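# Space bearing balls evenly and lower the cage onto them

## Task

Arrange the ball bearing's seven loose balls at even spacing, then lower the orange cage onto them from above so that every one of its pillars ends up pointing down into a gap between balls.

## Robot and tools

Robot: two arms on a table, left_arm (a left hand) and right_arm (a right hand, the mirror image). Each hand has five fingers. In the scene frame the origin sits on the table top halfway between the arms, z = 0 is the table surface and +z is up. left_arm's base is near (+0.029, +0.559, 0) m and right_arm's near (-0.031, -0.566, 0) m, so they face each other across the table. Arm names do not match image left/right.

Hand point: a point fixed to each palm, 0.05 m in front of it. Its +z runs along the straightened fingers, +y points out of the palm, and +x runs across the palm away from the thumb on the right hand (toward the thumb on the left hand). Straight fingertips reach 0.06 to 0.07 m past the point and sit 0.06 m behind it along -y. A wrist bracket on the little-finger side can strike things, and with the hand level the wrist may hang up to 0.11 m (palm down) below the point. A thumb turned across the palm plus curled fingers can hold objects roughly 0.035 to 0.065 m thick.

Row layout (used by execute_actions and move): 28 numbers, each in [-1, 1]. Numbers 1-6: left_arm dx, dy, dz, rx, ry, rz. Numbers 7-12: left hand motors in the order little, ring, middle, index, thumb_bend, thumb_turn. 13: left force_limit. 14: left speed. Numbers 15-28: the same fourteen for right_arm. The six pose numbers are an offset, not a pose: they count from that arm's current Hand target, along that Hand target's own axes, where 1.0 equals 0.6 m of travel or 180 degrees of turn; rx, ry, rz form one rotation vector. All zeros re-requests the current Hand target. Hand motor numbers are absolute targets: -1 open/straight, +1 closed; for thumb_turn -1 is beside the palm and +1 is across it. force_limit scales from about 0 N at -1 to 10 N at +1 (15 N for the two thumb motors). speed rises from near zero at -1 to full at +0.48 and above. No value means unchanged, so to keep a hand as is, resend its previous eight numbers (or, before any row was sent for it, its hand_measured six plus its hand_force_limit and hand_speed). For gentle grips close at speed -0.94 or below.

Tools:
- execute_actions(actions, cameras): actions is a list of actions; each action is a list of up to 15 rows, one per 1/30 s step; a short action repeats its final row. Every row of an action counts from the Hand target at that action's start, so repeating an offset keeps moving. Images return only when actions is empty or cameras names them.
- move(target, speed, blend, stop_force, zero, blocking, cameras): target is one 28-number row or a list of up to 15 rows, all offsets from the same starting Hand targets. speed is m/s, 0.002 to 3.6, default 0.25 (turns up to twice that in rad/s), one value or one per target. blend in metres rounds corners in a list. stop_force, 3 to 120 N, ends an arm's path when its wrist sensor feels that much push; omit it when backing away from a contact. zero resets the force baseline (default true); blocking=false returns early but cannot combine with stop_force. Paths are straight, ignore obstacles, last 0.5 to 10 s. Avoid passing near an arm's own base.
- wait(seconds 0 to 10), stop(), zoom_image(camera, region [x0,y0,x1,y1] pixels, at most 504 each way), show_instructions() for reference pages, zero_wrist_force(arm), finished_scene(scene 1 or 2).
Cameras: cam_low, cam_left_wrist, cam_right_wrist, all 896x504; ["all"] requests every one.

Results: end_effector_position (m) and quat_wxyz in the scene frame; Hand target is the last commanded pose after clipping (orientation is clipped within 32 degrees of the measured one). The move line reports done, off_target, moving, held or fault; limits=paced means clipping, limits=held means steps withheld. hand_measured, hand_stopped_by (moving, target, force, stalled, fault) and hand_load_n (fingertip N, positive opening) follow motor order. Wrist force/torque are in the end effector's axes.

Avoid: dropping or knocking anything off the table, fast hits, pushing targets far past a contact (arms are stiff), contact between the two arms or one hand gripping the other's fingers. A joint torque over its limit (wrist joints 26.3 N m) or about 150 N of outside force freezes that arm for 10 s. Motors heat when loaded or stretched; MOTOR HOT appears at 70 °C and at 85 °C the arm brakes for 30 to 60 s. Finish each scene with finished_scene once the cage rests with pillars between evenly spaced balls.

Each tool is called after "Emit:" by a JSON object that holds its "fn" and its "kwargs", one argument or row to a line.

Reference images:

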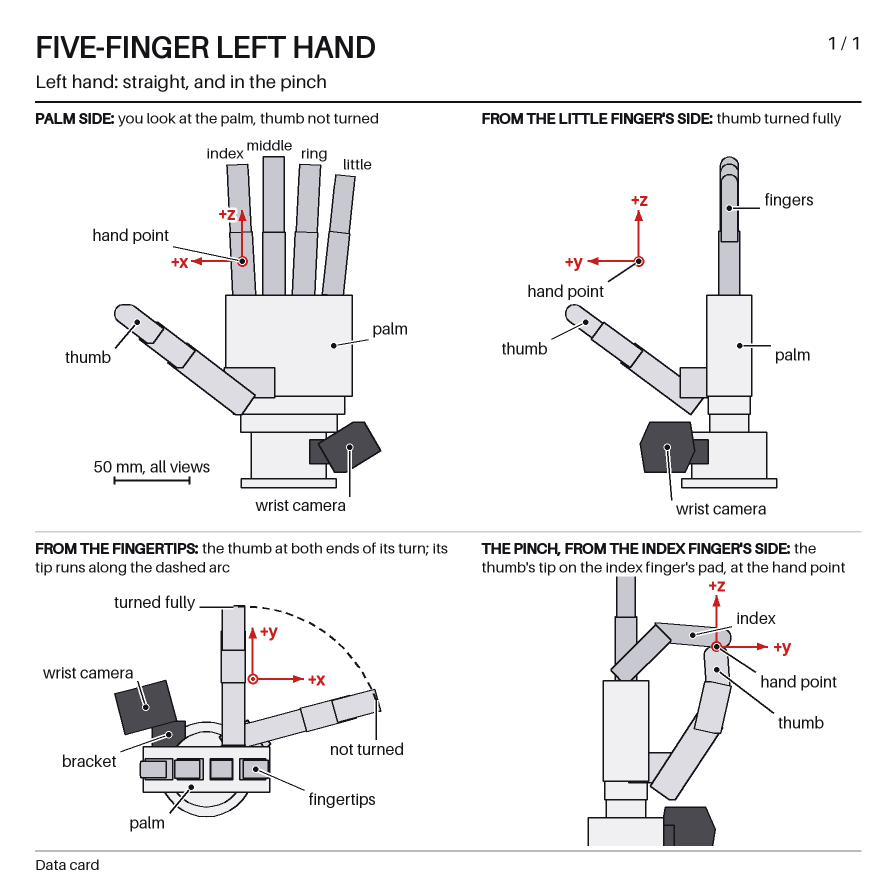

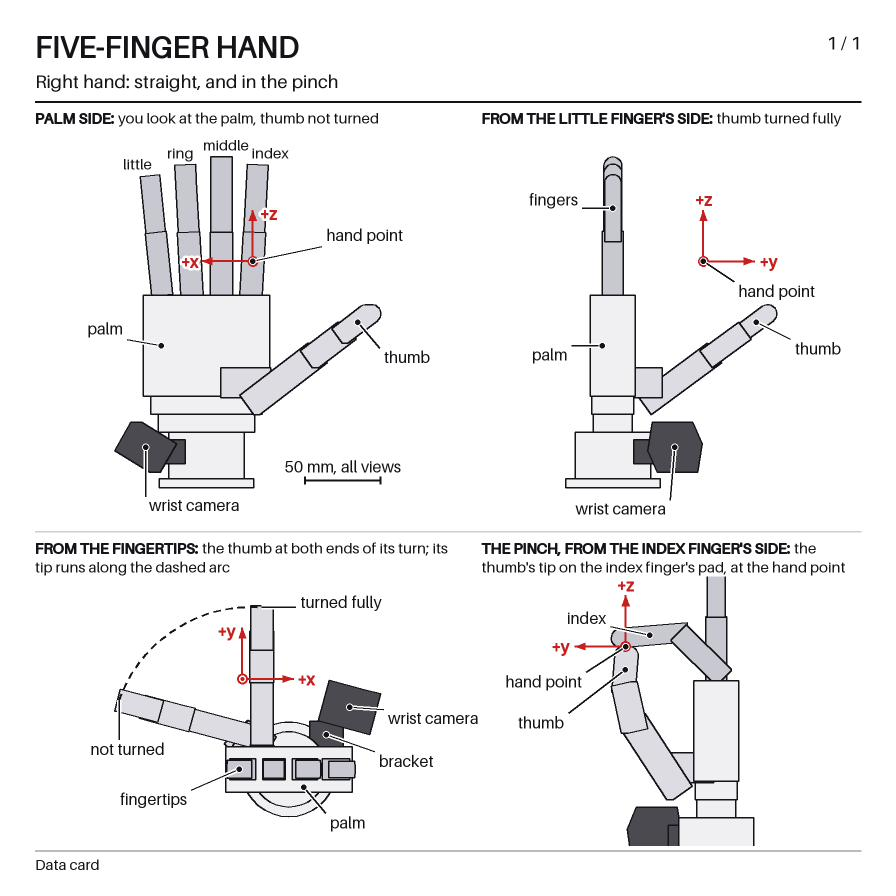

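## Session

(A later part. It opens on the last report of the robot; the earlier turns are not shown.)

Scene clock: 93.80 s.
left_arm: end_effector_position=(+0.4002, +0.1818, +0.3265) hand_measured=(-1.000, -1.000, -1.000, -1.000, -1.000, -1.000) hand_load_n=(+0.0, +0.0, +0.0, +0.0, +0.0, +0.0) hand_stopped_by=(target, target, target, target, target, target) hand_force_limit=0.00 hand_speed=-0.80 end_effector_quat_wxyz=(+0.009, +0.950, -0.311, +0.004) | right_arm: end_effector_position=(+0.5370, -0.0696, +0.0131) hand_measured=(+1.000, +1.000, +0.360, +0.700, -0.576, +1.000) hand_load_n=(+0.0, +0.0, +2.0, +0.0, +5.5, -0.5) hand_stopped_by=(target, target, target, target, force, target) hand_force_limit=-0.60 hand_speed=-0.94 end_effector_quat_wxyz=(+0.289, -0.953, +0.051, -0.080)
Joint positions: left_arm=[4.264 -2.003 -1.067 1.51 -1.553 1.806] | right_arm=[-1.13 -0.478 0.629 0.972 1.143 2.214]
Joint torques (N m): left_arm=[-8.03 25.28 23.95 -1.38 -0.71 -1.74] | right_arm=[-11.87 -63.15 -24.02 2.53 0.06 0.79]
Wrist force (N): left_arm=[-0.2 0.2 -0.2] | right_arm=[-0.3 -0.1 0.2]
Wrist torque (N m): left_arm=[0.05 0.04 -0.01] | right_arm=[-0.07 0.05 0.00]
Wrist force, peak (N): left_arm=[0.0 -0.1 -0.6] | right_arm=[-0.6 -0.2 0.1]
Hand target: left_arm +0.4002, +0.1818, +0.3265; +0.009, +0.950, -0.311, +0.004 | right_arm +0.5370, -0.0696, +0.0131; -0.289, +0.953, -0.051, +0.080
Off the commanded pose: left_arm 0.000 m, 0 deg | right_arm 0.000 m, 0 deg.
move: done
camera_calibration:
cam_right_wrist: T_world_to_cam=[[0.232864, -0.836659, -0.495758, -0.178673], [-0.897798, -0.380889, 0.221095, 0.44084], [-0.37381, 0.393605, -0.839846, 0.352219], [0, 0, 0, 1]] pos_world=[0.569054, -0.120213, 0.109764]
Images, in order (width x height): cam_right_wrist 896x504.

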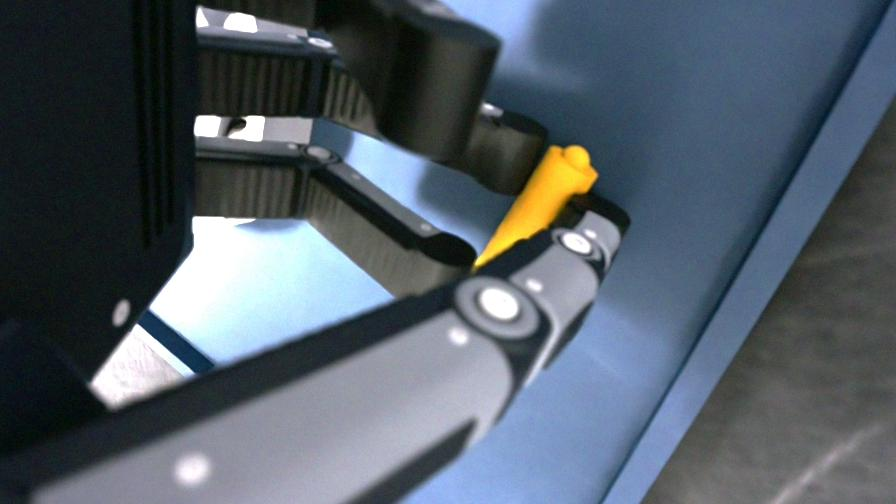

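Emit:
{"fn": "move", "kwargs": {
  "target": [
    [0,0,0,0,0,0,-1,-1,-1,-1,-1,-1,0,-0.8,0,0,0,0,0,0,1,1,0.36,0.36,-0.8,1,-0.3,-0.6],
    [0,0,0,0,0,0,-1,-1,-1,-1,-1,-1,0,-0.8,-0.002,0.003,-0.0023,0.0041,-0.0187,-0.0273,1,1,0.36,0.36,-0.8,1,-0.3,-0.6]
  ],
  "speed": 0.03,
  "cameras": ["cam_right_wrist"]
}}

Emit:
{"fn": "zoom_image", "kwargs": {
  "camera": "cam_right_wrist",
  "region": [350, 100, 750, 325]
}}

Scene clock: 97.33 s.
left_arm: end_effector_position=(+0.4002, +0.1818, +0.3265) hand_measured=(-1.000, -1.000, -1.000, -1.000, -1.000, -1.000) hand_load_n=(+0.0, +0.0, +0.0, +0.0, +0.0, +0.0) hand_stopped_by=(target, target, target, target, target, target) hand_force_limit=0.00 hand_speed=-0.80 end_effector_quat_wxyz=(+0.009, +0.950, -0.311, +0.004) | right_arm: end_effector_position=(+0.5355, -0.0717, +0.0131) hand_measured=(+1.000, +1.000, +0.360, +0.360, -0.800, +1.000) hand_load_n=(+0.5, +0.0, +0.0, +0.0, +0.0, +0.0) hand_stopped_by=(target, target, target, target, target, target) hand_force_limit=-0.30 hand_speed=-0.60 end_effector_quat_wxyz=(-0.293, +0.954, -0.001, +0.064) end_effector_velocity=(+0.000, +0.000, -0.001) end_effector_angular_velocity=(-0.002, +0.001, -0.006)
Joint positions: left_arm=[4.264 -2.003 -1.067 1.51 -1.553 1.806] | right_arm=[-1.139 -0.446 0.578 1.041 1.096 2.099]
Joint velocities: left_arm=[within noise] | right_arm=[0 0 0.001 -0.001 0.003 0.006]
Joint torques (N m): left_arm=[-7.98 25.17 22.97 -1.39 -0.78 -1.67] | right_arm=[-7.9 -54.39 -12.78 0.42 0.83 1.84]
Wrist force (N): left_arm=[0.2 0.2 -0.2] | right_arm=[-0.4 0.3 0.7]
Wrist torque (N m): left_arm=[0.05 -0.01 0.01] | right_arm=[-0.04 0.04 -0.01]
Wrist force, peak (N): left_arm=[0.0 0.4 -0.3] | right_arm=[-0.3 0.6 0.9]
Hand target: left_arm +0.4002, +0.1818, +0.3265; +0.009, +0.950, -0.311, +0.004 | right_arm +0.5355, -0.0717, +0.0131; -0.293, +0.954, -0.001, +0.064
Off the commanded pose: left_arm 0.000 m, 0 deg | right_arm 0.000 m, 0 deg.
move: done
camera_calibration:
cam_right_wrist: T_world_to_cam=[[0.319066, -0.807589, -0.49598, -0.224131], [-0.852909, -0.472856, 0.221256, 0.408075], [-0.413211, 0.35243, -0.839672, 0.370643], [0, 0, 0, 1]] pos_world=[0.572717, -0.118671, 0.109765]
Images, in order (width x height): cam_right_wrist 896x504.

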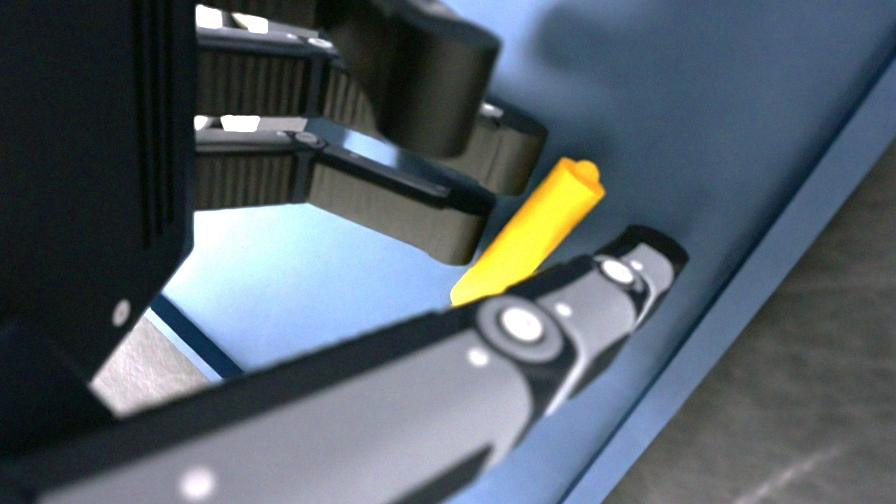

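Scaled by 1.260.

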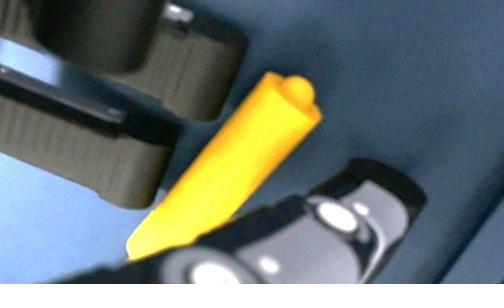

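Emit:
{"fn": "move", "kwargs": {
  "target": [0,0,0,0,0,0,-1,-1,-1,-1,-1,-1,0,-0.8,0,0,0,0,0,0,1,1,0.36,0.36,-0.4,1,-0.3,-0.94],
  "cameras": ["cam_right_wrist"]
}}

Emit:
{"fn": "zoom_image", "kwargs": {
  "camera": "cam_right_wrist",
  "region": [350, 100, 750, 325]
}}

Scene clock: 100.17 s.
left_arm: end_effector_position=(+0.4002, +0.1818, +0.3265) hand_measured=(-1.000, -1.000, -1.000, -1.000, -1.000, -1.000) hand_load_n=(+0.0, +0.0, +0.0, +0.0, +0.0, +0.0) hand_stopped_by=(target, target, target, target, target, target) hand_force_limit=0.00 hand_speed=-0.80 end_effector_quat_wxyz=(+0.009, +0.950, -0.311, +0.004) | right_arm: end_effector_position=(+0.5355, -0.0717, +0.0131) hand_measured=(+1.000, +1.000, +0.360, +0.360, -0.578, +1.000) hand_load_n=(+0.5, +0.0, +2.0, +0.0, +5.0, -0.5) hand_stopped_by=(target, target, target, target, force, target) hand_force_limit=-0.30 hand_speed=-0.94 end_effector_quat_wxyz=(-0.293, +0.954, -0.001, +0.064)
Joint positions: left_arm=[4.264 -2.003 -1.067 1.51 -1.553 1.806] | right_arm=[-1.139 -0.446 0.578 1.041 1.096 2.099]
Joint torques (N m): left_arm=[-7.78 25 23.51 -1.45 -0.68 -1.62] | right_arm=[8.06 -67.93 -10.33 0.3 0.77 1.68]
Wrist force (N): left_arm=[0.1 0.1 -0.1] | right_arm=[-0.1 -0.2 0.3]
Wrist torque (N m): left_arm=[0.03 0.01 0.01] | right_arm=[-0.08 0.02 -0.04]
Wrist force, peak (N): left_arm=[-0.3 0.2 -0.5] | right_arm=[-0.2 0.6 1.0]
Hand target: left_arm +0.4002, +0.1818, +0.3265; +0.009, +0.950, -0.311, +0.004 | right_arm +0.5355, -0.0717, +0.0131; -0.293, +0.954, -0.001, +0.064
Off the commanded pose: left_arm 0.000 m, 0 deg | right_arm 0.000 m, 0 deg.
move: done
camera_calibration:
cam_right_wrist: T_world_to_cam=[[0.318931, -0.807684, -0.495912, -0.224071], [-0.853063, -0.47263, 0.221143, 0.408203], [-0.412997, 0.352515, -0.839742, 0.370537], [0, 0, 0, 1]] pos_world=[0.572717, -0.11867, 0.109764]
Images, in order (width x height): cam_right_wrist 896x504.

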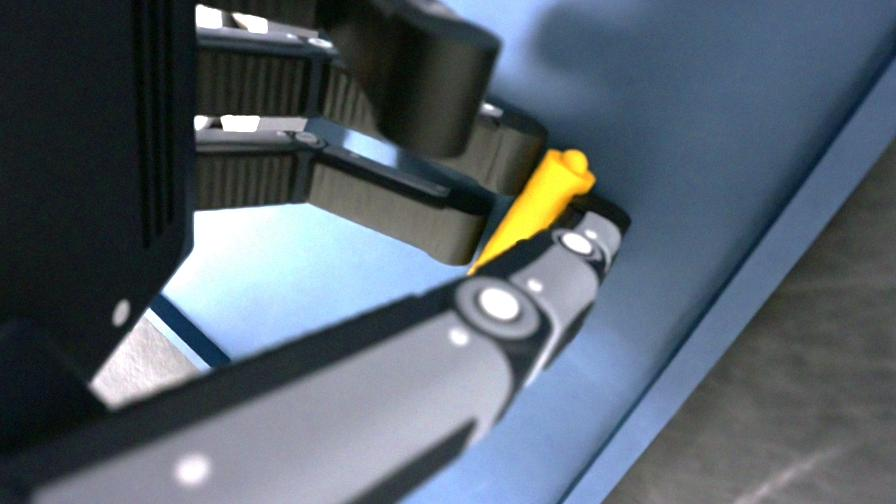

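Scaled by 1.260.

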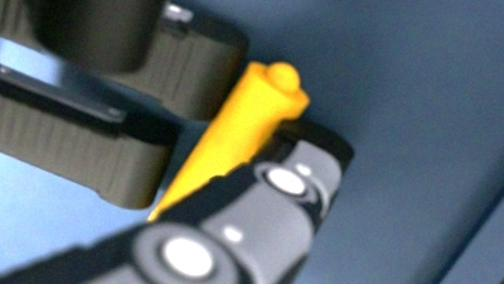

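Emit:
{"fn": "move", "kwargs": {
  "target": [0,0,0,0,0,0,-1,-1,-1,-1,-1,-1,0,-0.8,0,0,0,0,0,0,1,1,0.36,0.36,-0.3,1,0.0,-0.94]
}}

Emit:
{"fn": "move", "kwargs": {
  "target": [0,0,0,0,0,0,-1,-1,-1,-1,-1,-1,0,-0.8,0.0021,-0.0093,-0.0137,0,0,0,1,1,0.36,0.36,-0.3,1,0.0,-0.94],
  "speed": 0.015,
  "cameras": ["all"]
}}

Emit:
{"fn": "zoom_image", "kwargs": {
  "camera": "cam_right_wrist",
  "region": [350, 100, 750, 325]
}}

Emit:
{"fn": "zoom_image", "kwargs": {
  "camera": "cam_low",
  "region": [460, 250, 620, 340]
}}

Scene clock: 100.97 s.
left_arm: end_effector_position=(+0.4002, +0.1818, +0.3265) hand_measured=(-1.000, -1.000, -1.000, -1.000, -1.000, -1.000) hand_load_n=(+0.0, +0.0, +0.0, +0.0, +0.0, +0.0) hand_stopped_by=(target, target, target, target, target, target) hand_force_limit=0.00 hand_speed=-0.80 end_effector_quat_wxyz=(+0.009, +0.950, -0.311, +0.004) | right_arm: end_effector_position=(+0.5355, -0.0717, +0.0131) hand_measured=(+1.000, +1.000, +0.360, +0.360, -0.570, +1.000) hand_load_n=(+0.5, +0.0, +3.0, +0.0, +7.5, -1.0) hand_stopped_by=(target, target, target, target, force, target) hand_force_limit=0.00 hand_speed=-0.94 end_effector_quat_wxyz=(-0.293, +0.954, -0.001, +0.064)
Joint positions: left_arm=[4.264 -2.003 -1.067 1.51 -1.553 1.806] | right_arm=[-1.139 -0.446 0.578 1.041 1.096 2.099]
Joint torques (N m): left_arm=[-7.59 25.46 23.45 -1.53 -0.78 -1.66] | right_arm=[9.49 -65.64 -9.67 0.25 0.88 1.5]
Wrist force (N): left_arm=[-0.3 0.4 -0.2] | right_arm=[-0.1 -0.5 -0.1]
Wrist torque (N m): left_arm=[0.07 0.05 -0.03] | right_arm=[-0.10 0.03 -0.05]
Wrist force, peak (N): left_arm=[-0.3 0.4 -0.2] | right_arm=[-0.2 -0.5 -0.2]
Hand target: left_arm +0.4002, +0.1818, +0.3265; +0.009, +0.950, -0.311, +0.004 | right_arm +0.5355, -0.0717, +0.0131; -0.293, +0.954, -0.001, +0.064
Off the commanded pose: left_arm 0.000 m, 0 deg | right_arm 0.000 m, 0 deg.
move: done

Scene clock: 101.90 s.
left_arm: end_effector_position=(+0.4002, +0.1818, +0.3265) hand_measured=(-1.000, -1.000, -1.000, -1.000, -1.000, -1.000) hand_load_n=(+0.0, +0.0, +0.0, +0.0, +0.0, +0.0) hand_stopped_by=(target, target, target, target, target, target) hand_force_limit=0.00 hand_speed=-0.80 end_effector_quat_wxyz=(+0.009, +0.950, -0.311, +0.004) | right_arm: end_effector_position=(+0.5355, -0.0717, +0.0233) hand_measured=(+1.000, +1.000, +0.360, +0.360, -0.570, +1.000) hand_load_n=(+0.5, +0.0, +0.0, +0.0, +0.0, +0.0) hand_stopped_by=(target, target, target, target, force, target) hand_force_limit=0.00 hand_speed=-0.94 end_effector_quat_wxyz=(-0.293, +0.954, -0.001, +0.064)
Joint positions: left_arm=[4.264 -2.003 -1.067 1.51 -1.553 1.806] | right_arm=[-1.139 -0.452 0.563 1.062 1.096 2.099]
Joint torques (N m): left_arm=[-7.8 25.18 22.85 -1.42 -0.77 -1.65] | right_arm=[-3.05 -59.6 -13.57 0.39 -0.61 -0.68]
Wrist force (N): left_arm=[0.1 0.2 -0.1] | right_arm=[-0.3 0.3 0.8]
Wrist torque (N m): left_arm=[0.05 0.00 0.01] | right_arm=[-0.05 0.02 -0.03]
Wrist force, peak (N): left_arm=[0.0 0.1 -0.5] | right_arm=[-0.3 0.5 1.1]
Hand target: left_arm +0.4002, +0.1818, +0.3265; +0.009, +0.950, -0.311, +0.004 | right_arm +0.5356, -0.0717, +0.0231; -0.293, +0.954, -0.001, +0.064
Off the commanded pose: left_arm 0.000 m, 0 deg | right_arm 0.000 m, 0 deg.
move: done
camera_calibration:
cam_left_wrist: T_world_to_cam=[[0.777477, 0.628911, -0.000370891, -0.432852], [0.52186, -0.644808, 0.558467, -0.280491], [0.350987, -0.434389, -0.829527, 0.322401], [0, 0, 0, 1]] pos_world=[0.369751, 0.23141, 0.423924]
cam_right_wrist: T_world_to_cam=[[0.318931, -0.807684, -0.495912, -0.219013], [-0.853063, -0.47263, 0.221143, 0.405947], [-0.412997, 0.352515, -0.839742, 0.379102], [0, 0, 0, 1]] pos_world=[0.572717, -0.11867, 0.119964]

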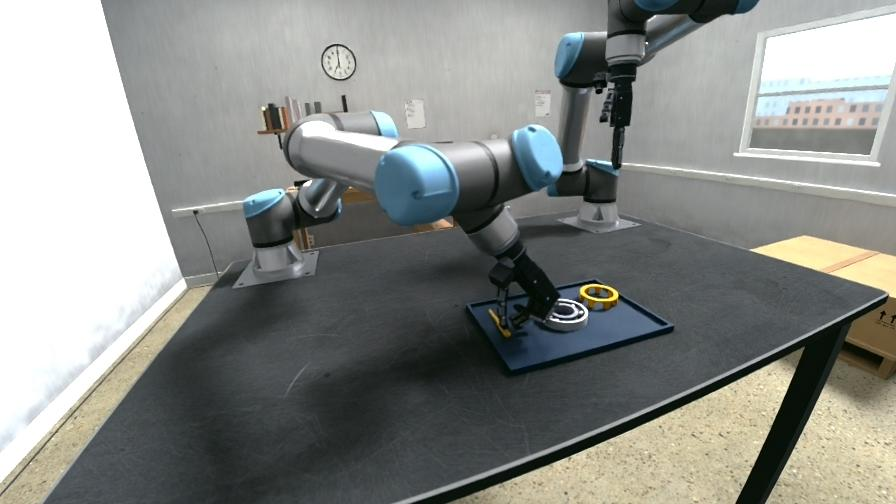

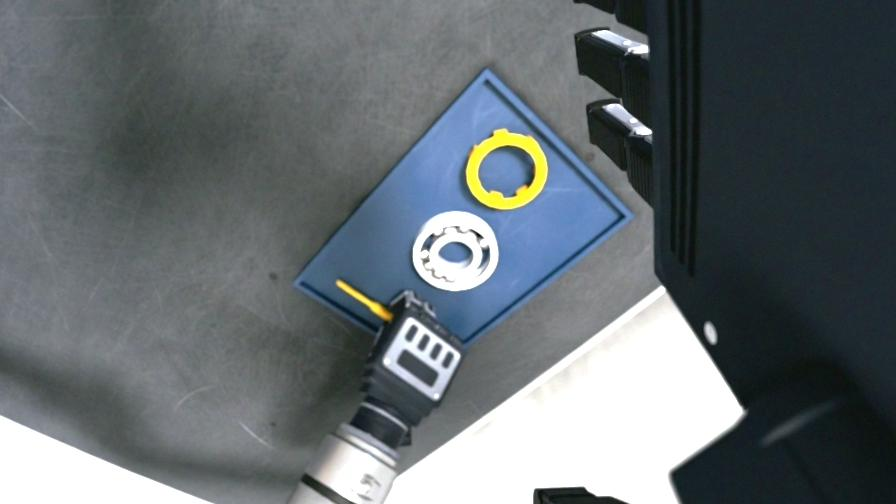

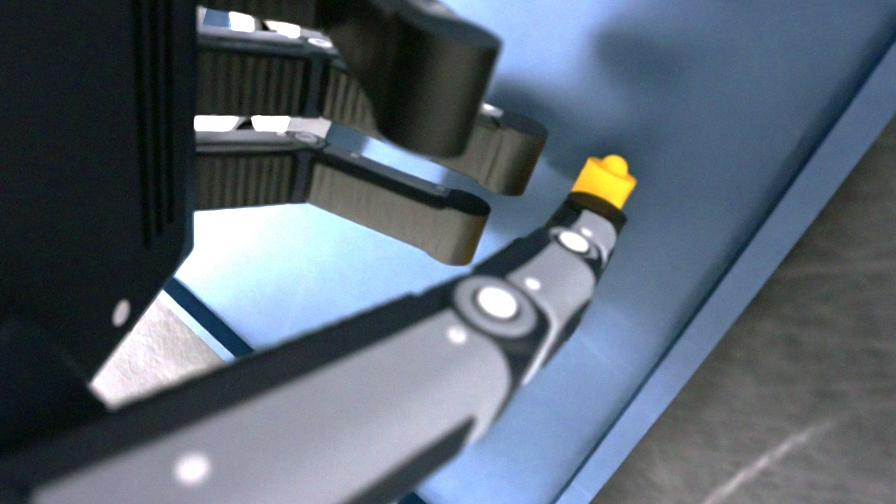

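Scaled by 1.260.

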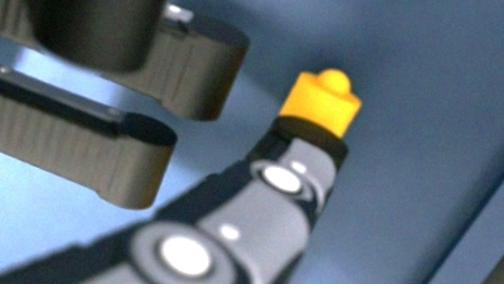

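Scaled by 3.150.

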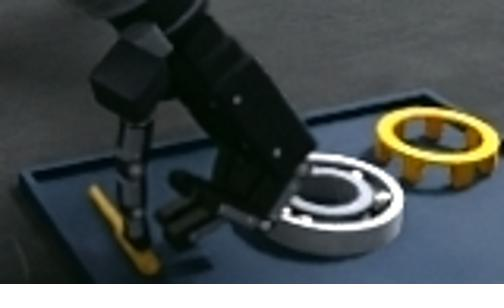

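Emit:
{"fn": "move", "kwargs": {
  "target": [
    [0,0,0,0,0,0,-1,-1,-1,-1,-1,-1,0,-0.8,0,0,0,0,0,0,1,1,0.36,0.36,-0.9,1,0.0,-0.5],
    [0,0,0,0,0,0,-1,-1,-1,-1,-1,-1,0,-0.8,0.0103,-0.0467,-0.0683,0,0,0,1,1,0.36,0.36,-0.9,1,0.0,-0.5]
  ],
  "speed": 0.1,
  "cameras": ["cam_left_wrist","cam_right_wrist"]
}}

Emit:
{"fn": "zoom_image", "kwargs": {
  "camera": "cam_left_wrist",
  "region": [310, 230, 470, 342]
}}

Scene clock: 103.83 s.
left_arm: end_effector_position=(+0.4002, +0.1818, +0.3265) hand_measured=(-1.000, -1.000, -1.000, -1.000, -1.000, -1.000) hand_load_n=(+0.0, +0.0, +0.0, +0.0, +0.0, +0.0) hand_stopped_by=(target, target, target, target, target, target) hand_force_limit=0.00 hand_speed=-0.80 end_effector_quat_wxyz=(+0.009, +0.950, -0.311, +0.004) | right_arm: end_effector_position=(+0.5357, -0.0717, +0.0732) hand_measured=(+1.000, +1.000, +0.360, +0.360, -0.900, +1.000) hand_load_n=(+0.0, +0.5, +0.0, +0.5, -0.5, +0.0) hand_stopped_by=(target, target, target, target, target, target) hand_force_limit=0.00 hand_speed=-0.50 end_effector_quat_wxyz=(-0.293, +0.954, -0.001, +0.064)
Joint positions: left_arm=[4.264 -2.003 -1.067 1.51 -1.553 1.806] | right_arm=[-1.139 -0.464 0.46 1.177 1.096 2.099]
Joint torques (N m): left_arm=[-7.74 25.43 23.35 -1.53 -0.76 -1.56] | right_arm=[-9.86 -45.56 -13.22 1.37 -0.46 -1.45]
Wrist force (N): left_arm=[-0.3 0.1 0.0] | right_arm=[-0.3 0.3 0.6]
Wrist torque (N m): left_arm=[0.03 0.06 -0.02] | right_arm=[-0.02 0.04 -0.06]
Wrist force, peak (N): left_arm=[-0.1 0.1 -0.5] | right_arm=[-0.6 1.4 2.0]
Hand target: left_arm +0.4002, +0.1818, +0.3265; +0.009, +0.950, -0.311, +0.004 | right_arm +0.5356, -0.0717, +0.0731; -0.293, +0.954, -0.001, +0.064
Off the commanded pose: left_arm 0.000 m, 0 deg | right_arm 0.000 m, 0 deg.
move: done
camera_calibration:
cam_left_wrist: T_world_to_cam=[[0.777477, 0.628911, -0.000370891, -0.432852], [0.52186, -0.644808, 0.558467, -0.280491], [0.350987, -0.434389, -0.829527, 0.322401], [0, 0, 0, 1]] pos_world=[0.369751, 0.23141, 0.423924]
cam_right_wrist: T_world_to_cam=[[0.31894, -0.807633, -0.495991, -0.194334], [-0.853067, -0.472653, 0.221078, 0.39503], [-0.412982, 0.352603, -0.839713, 0.42096], [0, 0, 0, 1]] pos_world=[0.572817, -0.11867, 0.169764]
Images, in order (width x height): cam_left_wrist 896x504, cam_right_wrist 896x504.

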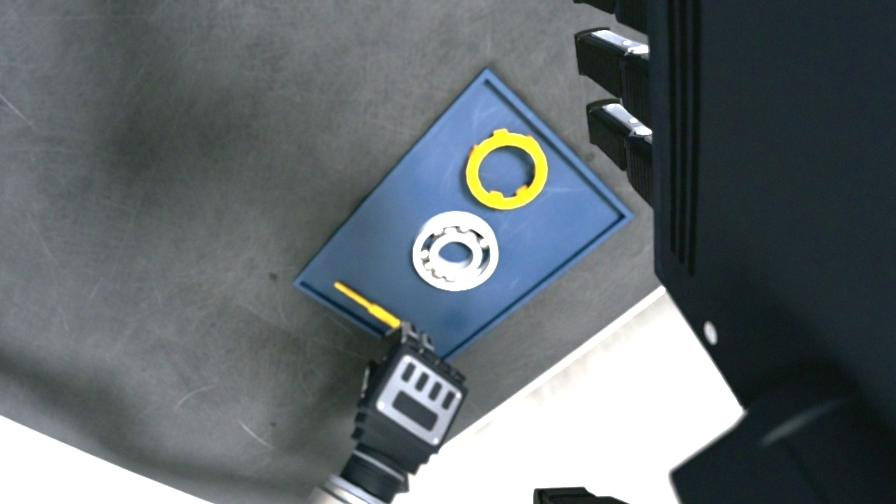

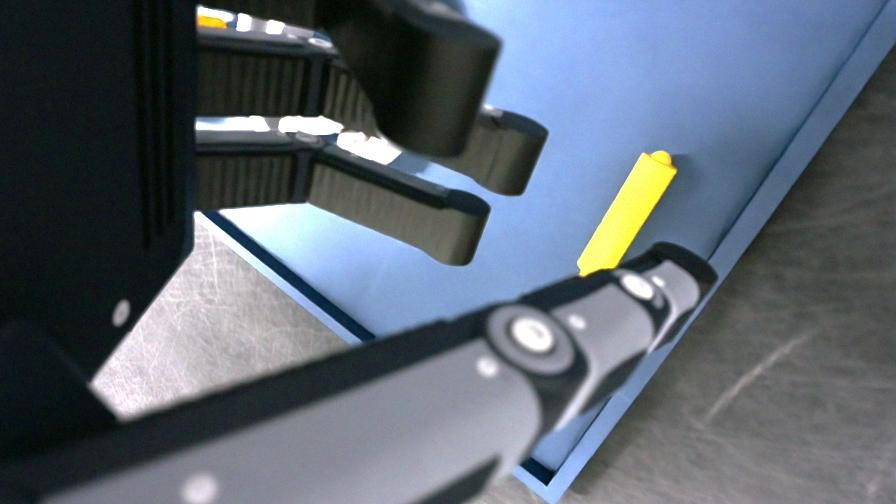

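Scaled by 3.150.

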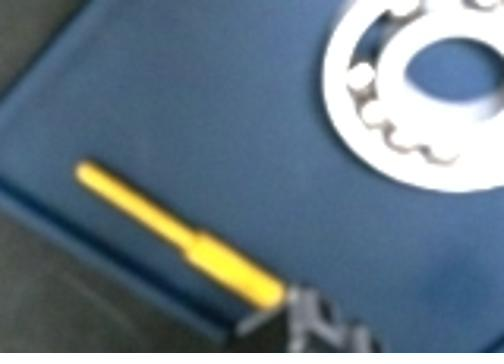

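Emit:
{"fn": "move", "kwargs": {
  "target": [
    [0,0,0,0,0,0,-1,-1,-1,-1,-1,-1,0,-0.8,-0.0253,0.0053,-0.0073,0,0,0,1,1,1,1,-0.85,1,0.0,-0.3],
    [0,0,0,0,0,0,-1,-1,-1,-1,-1,-1,0,-0.8,-0.035,0.05,0.0582,0,0,0,1,1,1,1,-0.85,1,0.0,-0.3]
  ],
  "speed": [0.06,0.06]
}}

Emit:
{"fn": "move", "kwargs": {
  "target": [0,0,0,0,0,0,-1,-1,-1,-1,-1,-1,0,-0.8,-0.0022,0.0099,0.0146,0,0,0,1,1,1,1,-0.85,1,0.0,-0.3],
  "speed": 0.012,
  "stop_force": 3,
  "cameras": ["cam_left_wrist","cam_right_wrist"]
}}

Emit:
{"fn": "zoom_image", "kwargs": {
  "camera": "cam_left_wrist",
  "region": [310, 230, 470, 342]
}}

Scene clock: 108.20 s.
left_arm: end_effector_position=(+0.4002, +0.1818, +0.3265) hand_measured=(-1.000, -1.000, -1.000, -1.000, -1.000, -1.000) hand_load_n=(+0.0, +0.0, +0.0, +0.0, +0.0, +0.0) hand_stopped_by=(target, target, target, target, target, target) hand_force_limit=0.00 hand_speed=-0.80 end_effector_quat_wxyz=(+0.009, +0.950, -0.311, +0.004) | right_arm: end_effector_position=(+0.5201, -0.0762, +0.0249) hand_measured=(+1.000, +1.000, +1.000, +1.000, -0.850, +1.000) hand_load_n=(+0.0, +0.0, +0.0, +0.5, +0.0, +0.0) hand_stopped_by=(target, target, target, target, target, target) hand_force_limit=0.00 hand_speed=-0.30 end_effector_quat_wxyz=(-0.293, +0.954, -0.002, +0.064)
Joint positions: left_arm=[4.264 -2.003 -1.067 1.51 -1.553 1.806] | right_arm=[-1.135 -0.514 0.681 1.005 1.097 2.103]
Joint torques (N m): left_arm=[-7.39 25.25 22.56 -1.66 -0.77 -1.54] | right_arm=[-9.75 -65.97 -25 2.95 -1.79 -0.11]
Wrist force (N): left_arm=[-0.1 0.0 -0.2] | right_arm=[-0.5 0.5 0.6]
Wrist torque (N m): left_arm=[0.01 0.02 0.01] | right_arm=[0.00 0.07 -0.10]
Wrist force, peak (N): left_arm=[-0.2 0.2 -0.4] | right_arm=[-0.5 0.8 1.3]
Hand target: left_arm +0.4002, +0.1818, +0.3265; +0.009, +0.950, -0.311, +0.004 | right_arm +0.5202, -0.0761, +0.0252; -0.293, +0.954, -0.001, +0.064
Off the commanded pose: left_arm 0.000 m, 0 deg | right_arm 0.000 m, 0 deg.
move: done

Scene clock: 110.37 s.
left_arm: end_effector_position=(+0.4002, +0.1818, +0.3265) hand_measured=(-1.000, -1.000, -1.000, -1.000, -1.000, -1.000) hand_load_n=(+0.0, -0.5, +0.0, +0.0, +0.0, +0.0) hand_stopped_by=(target, target, target, target, target, target) hand_force_limit=0.00 hand_speed=-0.80 end_effector_quat_wxyz=(+0.009, +0.950, -0.311, +0.004) | right_arm: end_effector_position=(+0.5202, -0.0761, +0.0145) hand_measured=(+1.000, +1.000, +1.000, +1.000, -0.850, +1.000) hand_load_n=(+0.0, +0.0, +0.5, +0.0, +0.0, +0.0) hand_stopped_by=(target, target, target, target, target, target) hand_force_limit=0.00 hand_speed=-0.30 end_effector_quat_wxyz=(-0.293, +0.954, -0.001, +0.064)
Joint positions: left_arm=[4.264 -2.003 -1.067 1.51 -1.553 1.806] | right_arm=[-1.135 -0.507 0.695 0.984 1.097 2.103]
Joint torques (N m): left_arm=[-7.16 25.51 22.1 -1.56 -0.79 -1.63] | right_arm=[9.3 -65.67 -24.85 2.93 0.5 1.45]
Wrist force (N): left_arm=[0.1 -0.3 -0.2] | right_arm=[-0.3 0.3 0.7]
Wrist torque (N m): left_arm=[-0.03 0.01 0.02] | right_arm=[-0.04 0.04 -0.11]
Wrist force, peak (N): left_arm=[0.0 0.3 -0.6] | right_arm=[-0.5 0.2 1.0]
Hand target: left_arm +0.4002, +0.1818, +0.3265; +0.009, +0.950, -0.311, +0.004 | right_arm +0.5202, -0.0761, +0.0145; -0.293, +0.954, -0.001, +0.064
Off the commanded pose: left_arm 0.000 m, 0 deg | right_arm 0.000 m, 0 deg.
move: done
camera_calibration:
cam_left_wrist: T_world_to_cam=[[0.777477, 0.628911, -0.000370891, -0.432852], [0.52186, -0.644808, 0.558467, -0.280491], [0.350987, -0.434389, -0.829527, 0.322401], [0, 0, 0, 1]] pos_world=[0.369751, 0.23141, 0.423924]
cam_right_wrist: T_world_to_cam=[[0.318887, -0.807708, -0.495901, -0.22208], [-0.853079, -0.472589, 0.221169, 0.392641], [-0.412997, 0.352515, -0.839742, 0.366939], [0, 0, 0, 1]] pos_world=[0.557317, -0.12317, 0.111164]
Images, in order (width x height): cam_left_wrist 896x504, cam_right_wrist 896x504.

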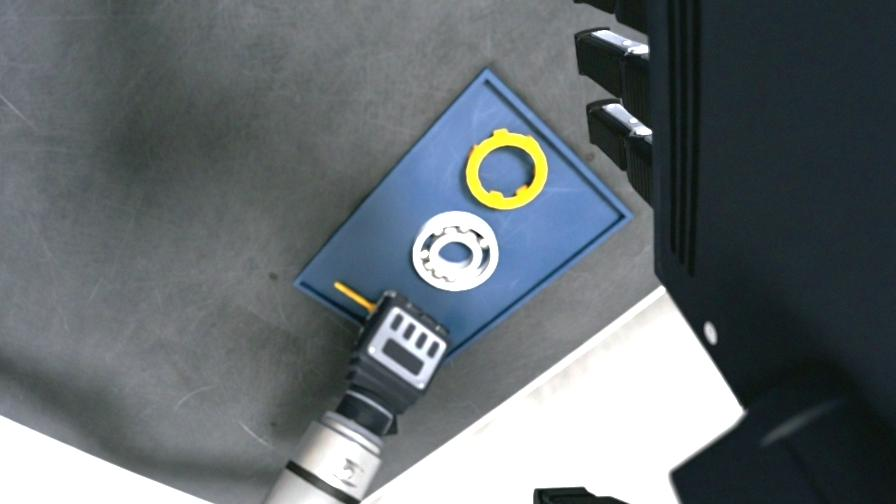

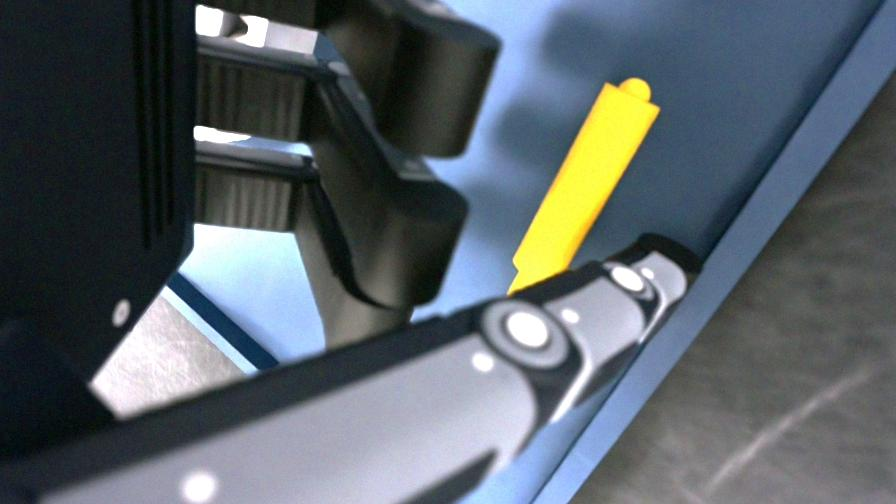

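Scaled by 3.150.

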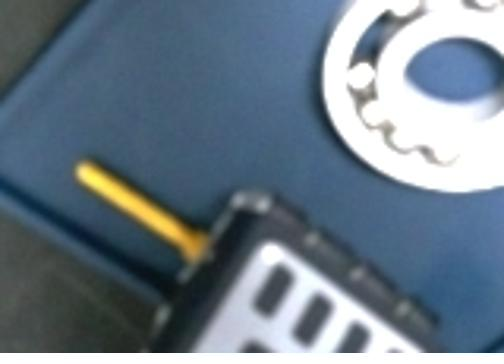

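Emit:
{"fn": "move", "kwargs": {
  "target": [0,0,0,0,0,0,-1,-1,-1,-1,-1,-1,0,-0.8,0.0083,-0.0373,0.0267,0,0,0,1,1,1,1,-0.85,1,0.0,-0.3],
  "speed": 0.025,
  "stop_force": 6
}}

Emit:
{"fn": "move", "kwargs": {
  "target": [
    [0,0,0,0,0,0,-1,-1,-1,-1,-1,-1,0,-0.8,-0.0008,0.0069,-0.0047,0,0,0,1,1,1,1,-0.85,1,0.0,-0.3],
    [0,0,0,0,0,0,-1,-1,-1,-1,-1,-1,0,-0.8,0.0142,-0.0621,-0.1059,0,0,0,1,1,1,1,-0.85,1,0.0,-0.3]
  ],
  "speed": [0.03,0.1],
  "cameras": ["cam_left_wrist","cam_right_wrist"]
}}

Emit:
{"fn": "zoom_image", "kwargs": {
  "camera": "cam_left_wrist",
  "region": [310, 200, 470, 312]
}}

Scene clock: 112.77 s.
left_arm: end_effector_position=(+0.4002, +0.1818, +0.3265) hand_measured=(-1.000, -1.000, -1.000, -1.000, -1.000, -1.000) hand_load_n=(+0.0, +0.0, +0.0, +0.0, +0.0, +0.0) hand_stopped_by=(target, target, target, target, target, target) hand_force_limit=0.00 hand_speed=-0.80 end_effector_quat_wxyz=(+0.009, +0.950, -0.311, +0.004) | right_arm: end_effector_position=(+0.5263, -0.0488, +0.0145) hand_measured=(+1.000, +1.000, +1.000, +1.000, -0.850, +1.000) hand_load_n=(+0.0, +0.0, +0.5, +0.0, +0.0, +0.0) hand_stopped_by=(target, target, target, target, target, target) hand_force_limit=0.00 hand_speed=-0.30 end_effector_quat_wxyz=(-0.293, +0.954, -0.001, +0.064)
Joint positions: left_arm=[4.264 -2.003 -1.067 1.51 -1.553 1.806] | right_arm=[-1.103 -0.423 0.524 1.055 1.11 2.136]
Joint torques (N m): left_arm=[-7.25 25.45 22.82 -1.67 -0.73 -1.65] | right_arm=[-11.65 -68.94 -12.56 0.37 -1.73 -1.68]
Wrist force (N): left_arm=[0.2 0.1 -0.3] | right_arm=[-0.3 0.4 0.9]
Wrist torque (N m): left_arm=[0.03 -0.02 0.02] | right_arm=[-0.05 0.03 -0.07]
Wrist force, peak (N): left_arm=[0.1 0.0 -0.5] | right_arm=[-0.3 0.6 1.0]
Hand target: left_arm +0.4002, +0.1818, +0.3265; +0.009, +0.950, -0.311, +0.004 | right_arm +0.5263, -0.0488, +0.0145; -0.293, +0.954, -0.001, +0.064
Off the commanded pose: left_arm 0.000 m, 0 deg | right_arm 0.000 m, 0 deg.
move: done

Scene clock: 114.50 s.
left_arm: end_effector_position=(+0.4002, +0.1818, +0.3265) hand_measured=(-1.000, -1.000, -1.000, -1.000, -1.000, -1.000) hand_load_n=(+0.0, +0.0, +0.0, +0.0, +0.0, +0.0) hand_stopped_by=(target, target, target, target, target, target) hand_force_limit=0.00 hand_speed=-0.80 end_effector_quat_wxyz=(+0.009, +0.950, -0.311, +0.004) | right_arm: end_effector_position=(+0.5256, -0.0538, +0.0883) hand_measured=(+1.000, +1.000, +1.000, +1.000, -0.850, +1.000) hand_load_n=(+0.0, +0.0, +0.0, +0.0, +0.0, +0.0) hand_stopped_by=(target, target, target, target, target, target) hand_force_limit=0.00 hand_speed=-0.30 end_effector_quat_wxyz=(-0.293, +0.954, -0.002, +0.064)
Joint positions: left_arm=[4.264 -2.003 -1.067 1.51 -1.553 1.806] | right_arm=[-1.109 -0.449 0.389 1.22 1.108 2.13]
Joint torques (N m): left_arm=[-7.52 25.64 21.78 -1.64 -0.79 -1.42] | right_arm=[9.82 -62.69 -13.89 1.08 -0.2 -1.63]
Wrist force (N): left_arm=[0.0 -0.1 -0.2] | right_arm=[-0.1 0.6 0.8]
Wrist torque (N m): left_arm=[-0.01 0.01 0.01] | right_arm=[0.01 0.00 0.03]
Wrist force, peak (N): left_arm=[-0.2 0.3 -0.3] | right_arm=[-0.4 1.3 1.9]
Hand target: left_arm +0.4002, +0.1818, +0.3265; +0.009, +0.950, -0.311, +0.004 | right_arm +0.5256, -0.0538, +0.0885; -0.293, +0.954, -0.001, +0.064
Off the commanded pose: left_arm 0.000 m, 0 deg | right_arm 0.000 m, 0 deg.
move: done
camera_calibration:
cam_left_wrist: T_world_to_cam=[[0.777477, 0.628911, -0.000370891, -0.432852], [0.52186, -0.644808, 0.558467, -0.280491], [0.350987, -0.434389, -0.829527, 0.322401], [0, 0, 0, 1]] pos_world=[0.369751, 0.23141, 0.423924]
cam_right_wrist: T_world_to_cam=[[0.318826, -0.807677, -0.495992, -0.169138], [-0.853005, -0.472643, 0.22134, 0.391385], [-0.413198, 0.352515, -0.839643, 0.423377], [0, 0, 0, 1]] pos_world=[0.562717, -0.10087, 0.184965]
Images, in order (width x height): cam_left_wrist 896x504, cam_right_wrist 896x504.

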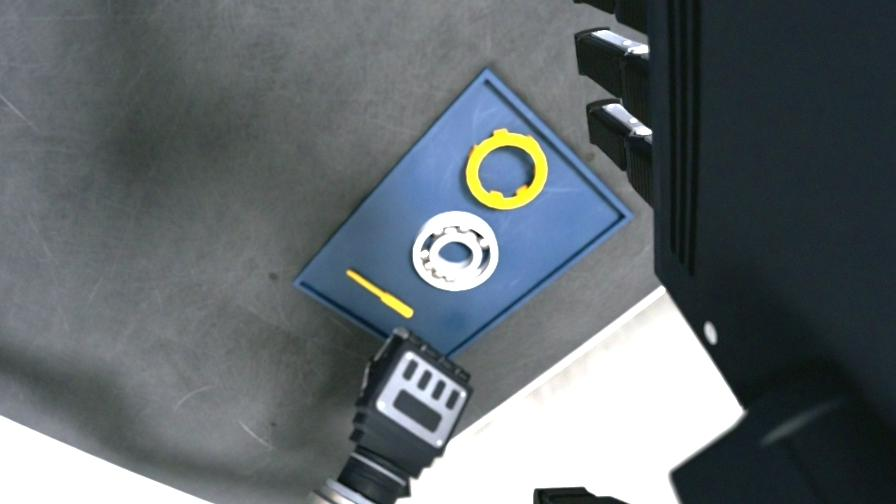

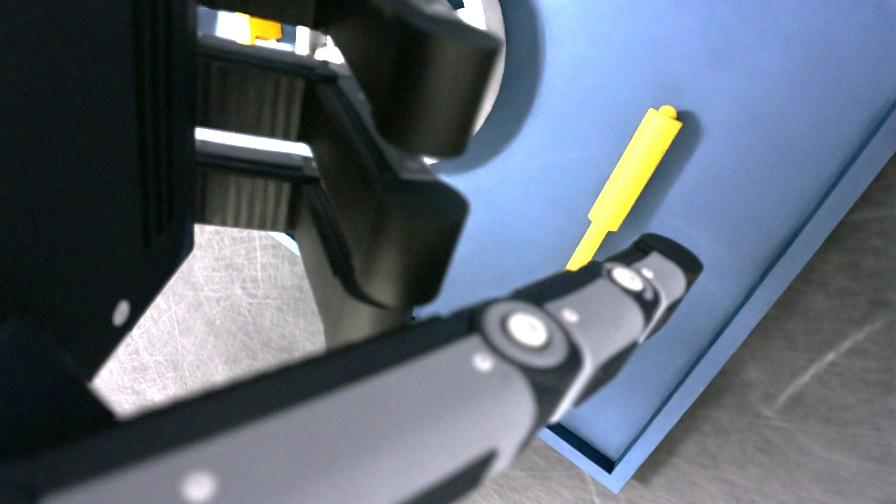

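Scaled by 3.150.

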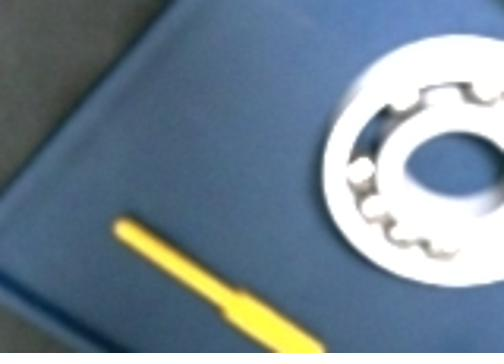

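Emit:
{"fn": "move", "kwargs": {
  "target": [
    [0,0,0,0,0,0,-1,-1,-1,-1,-1,-1,0,-0.8,0.0053,0.0567,-0.0003,0.2071,0.019,-0.0305,1,1,-0.1,-0.1,-0.85,1,0.0,-0.3],
    [0,0,0,0,0,0,-1,-1,-1,-1,-1,-1,0,-0.8,0.0053,0.0567,-0.0003,0.2071,0.019,-0.0305,1,1,-0.1,-0.1,-0.25,1,0.0,-0.3]
  ],
  "speed": 0.2,
  "cameras": ["all"]
}}

Emit:
{"fn": "zoom_image", "kwargs": {
  "camera": "cam_low",
  "region": [460, 250, 620, 340]
}}

Scene clock: 118.00 s.
left_arm: end_effector_position=(+0.4002, +0.1818, +0.3265) hand_measured=(-1.000, -1.000, -1.000, -1.000, -1.000, -1.000) hand_load_n=(+0.0, +0.0, +0.0, +0.0, -0.5, +0.0) hand_stopped_by=(target, target, target, target, target, target) hand_force_limit=0.00 hand_speed=-0.80 end_effector_quat_wxyz=(+0.009, +0.950, -0.311, +0.004) | right_arm: end_effector_position=(+0.5299, -0.0822, +0.0700) hand_measured=(+1.000, +1.000, -0.100, -0.100, -0.250, +1.000) hand_load_n=(+0.0, +0.0, +0.0, +0.0, +0.5, +0.0) hand_stopped_by=(target, target, target, target, target, target) hand_force_limit=0.00 hand_speed=-0.30 end_effector_quat_wxyz=(-0.579, +0.807, +0.055, +0.103)
Joint positions: left_arm=[4.264 -2.003 -1.067 1.51 -1.553 1.806] | right_arm=[-1.337 -0.74 1.183 0.332 0.457 2.176]
Joint torques (N m): left_arm=[-7.33 25.66 22.16 -1.64 -0.7 -1.42] | right_arm=[12.63 -34.83 -12.78 -0.15 -2.06 1.19]
Wrist force (N): left_arm=[0.0 0.1 -0.2] | right_arm=[-0.8 0.9 0.8]
Wrist torque (N m): left_arm=[0.03 0.01 0.00] | right_arm=[0.02 0.14 0.01]
Wrist force, peak (N): left_arm=[-0.2 -0.1 -0.5] | right_arm=[-0.7 1.2 0.9]
Hand target: left_arm +0.4002, +0.1818, +0.3265; +0.009, +0.950, -0.311, +0.004 | right_arm +0.5299, -0.0822, +0.0700; -0.579, +0.807, +0.055, +0.103
Off the commanded pose: left_arm 0.000 m, 0 deg | right_arm 0.000 m, 0 deg.
move: done
camera_calibration:
cam_left_wrist: T_world_to_cam=[[0.777477, 0.628911, -0.000370891, -0.432852], [0.52186, -0.644808, 0.558467, -0.280491], [0.350987, -0.434389, -0.829527, 0.322401], [0, 0, 0, 1]] pos_world=[0.369751, 0.23141, 0.423924]
cam_right_wrist: T_world_to_cam=[[0.480071, -0.32356, -0.815378, -0.225793], [-0.784534, -0.574219, -0.234048, 0.372963], [-0.392477, 0.752052, -0.52951, 0.419988], [0, 0, 0, 1]] pos_world=[0.565835, -0.174748, 0.125572]

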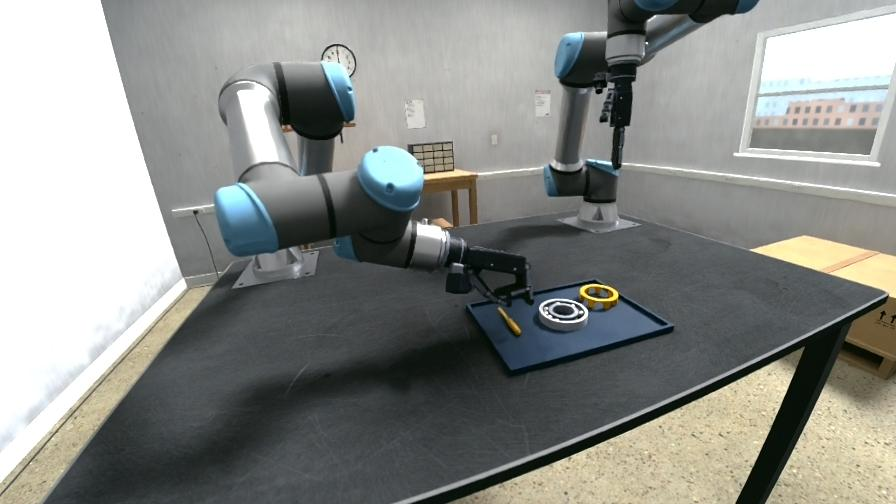

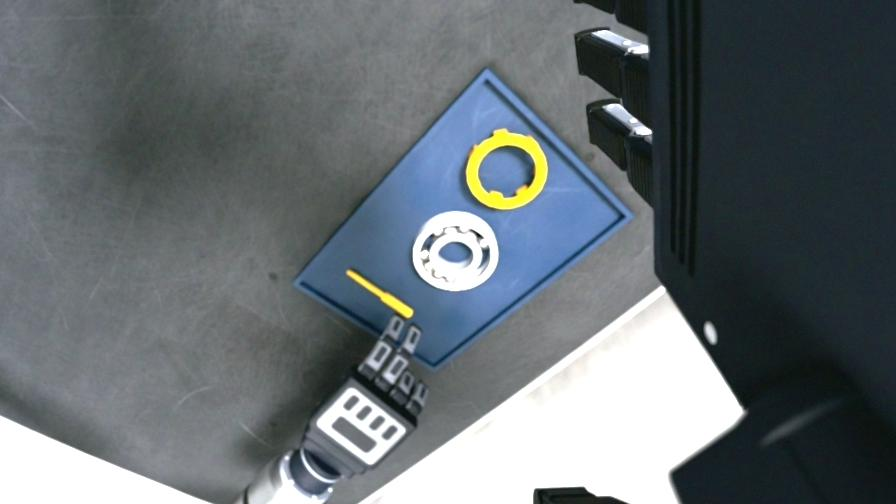

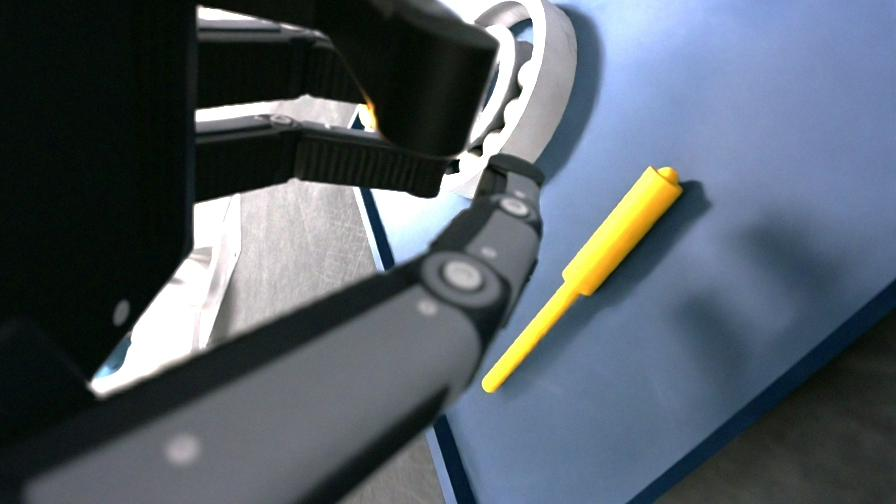

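Scaled by 3.150.

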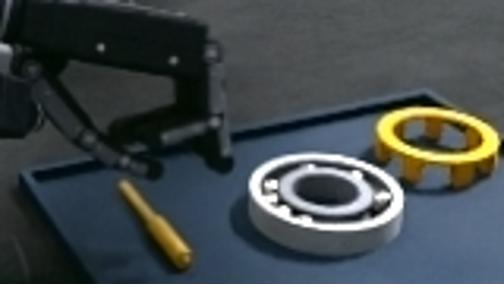

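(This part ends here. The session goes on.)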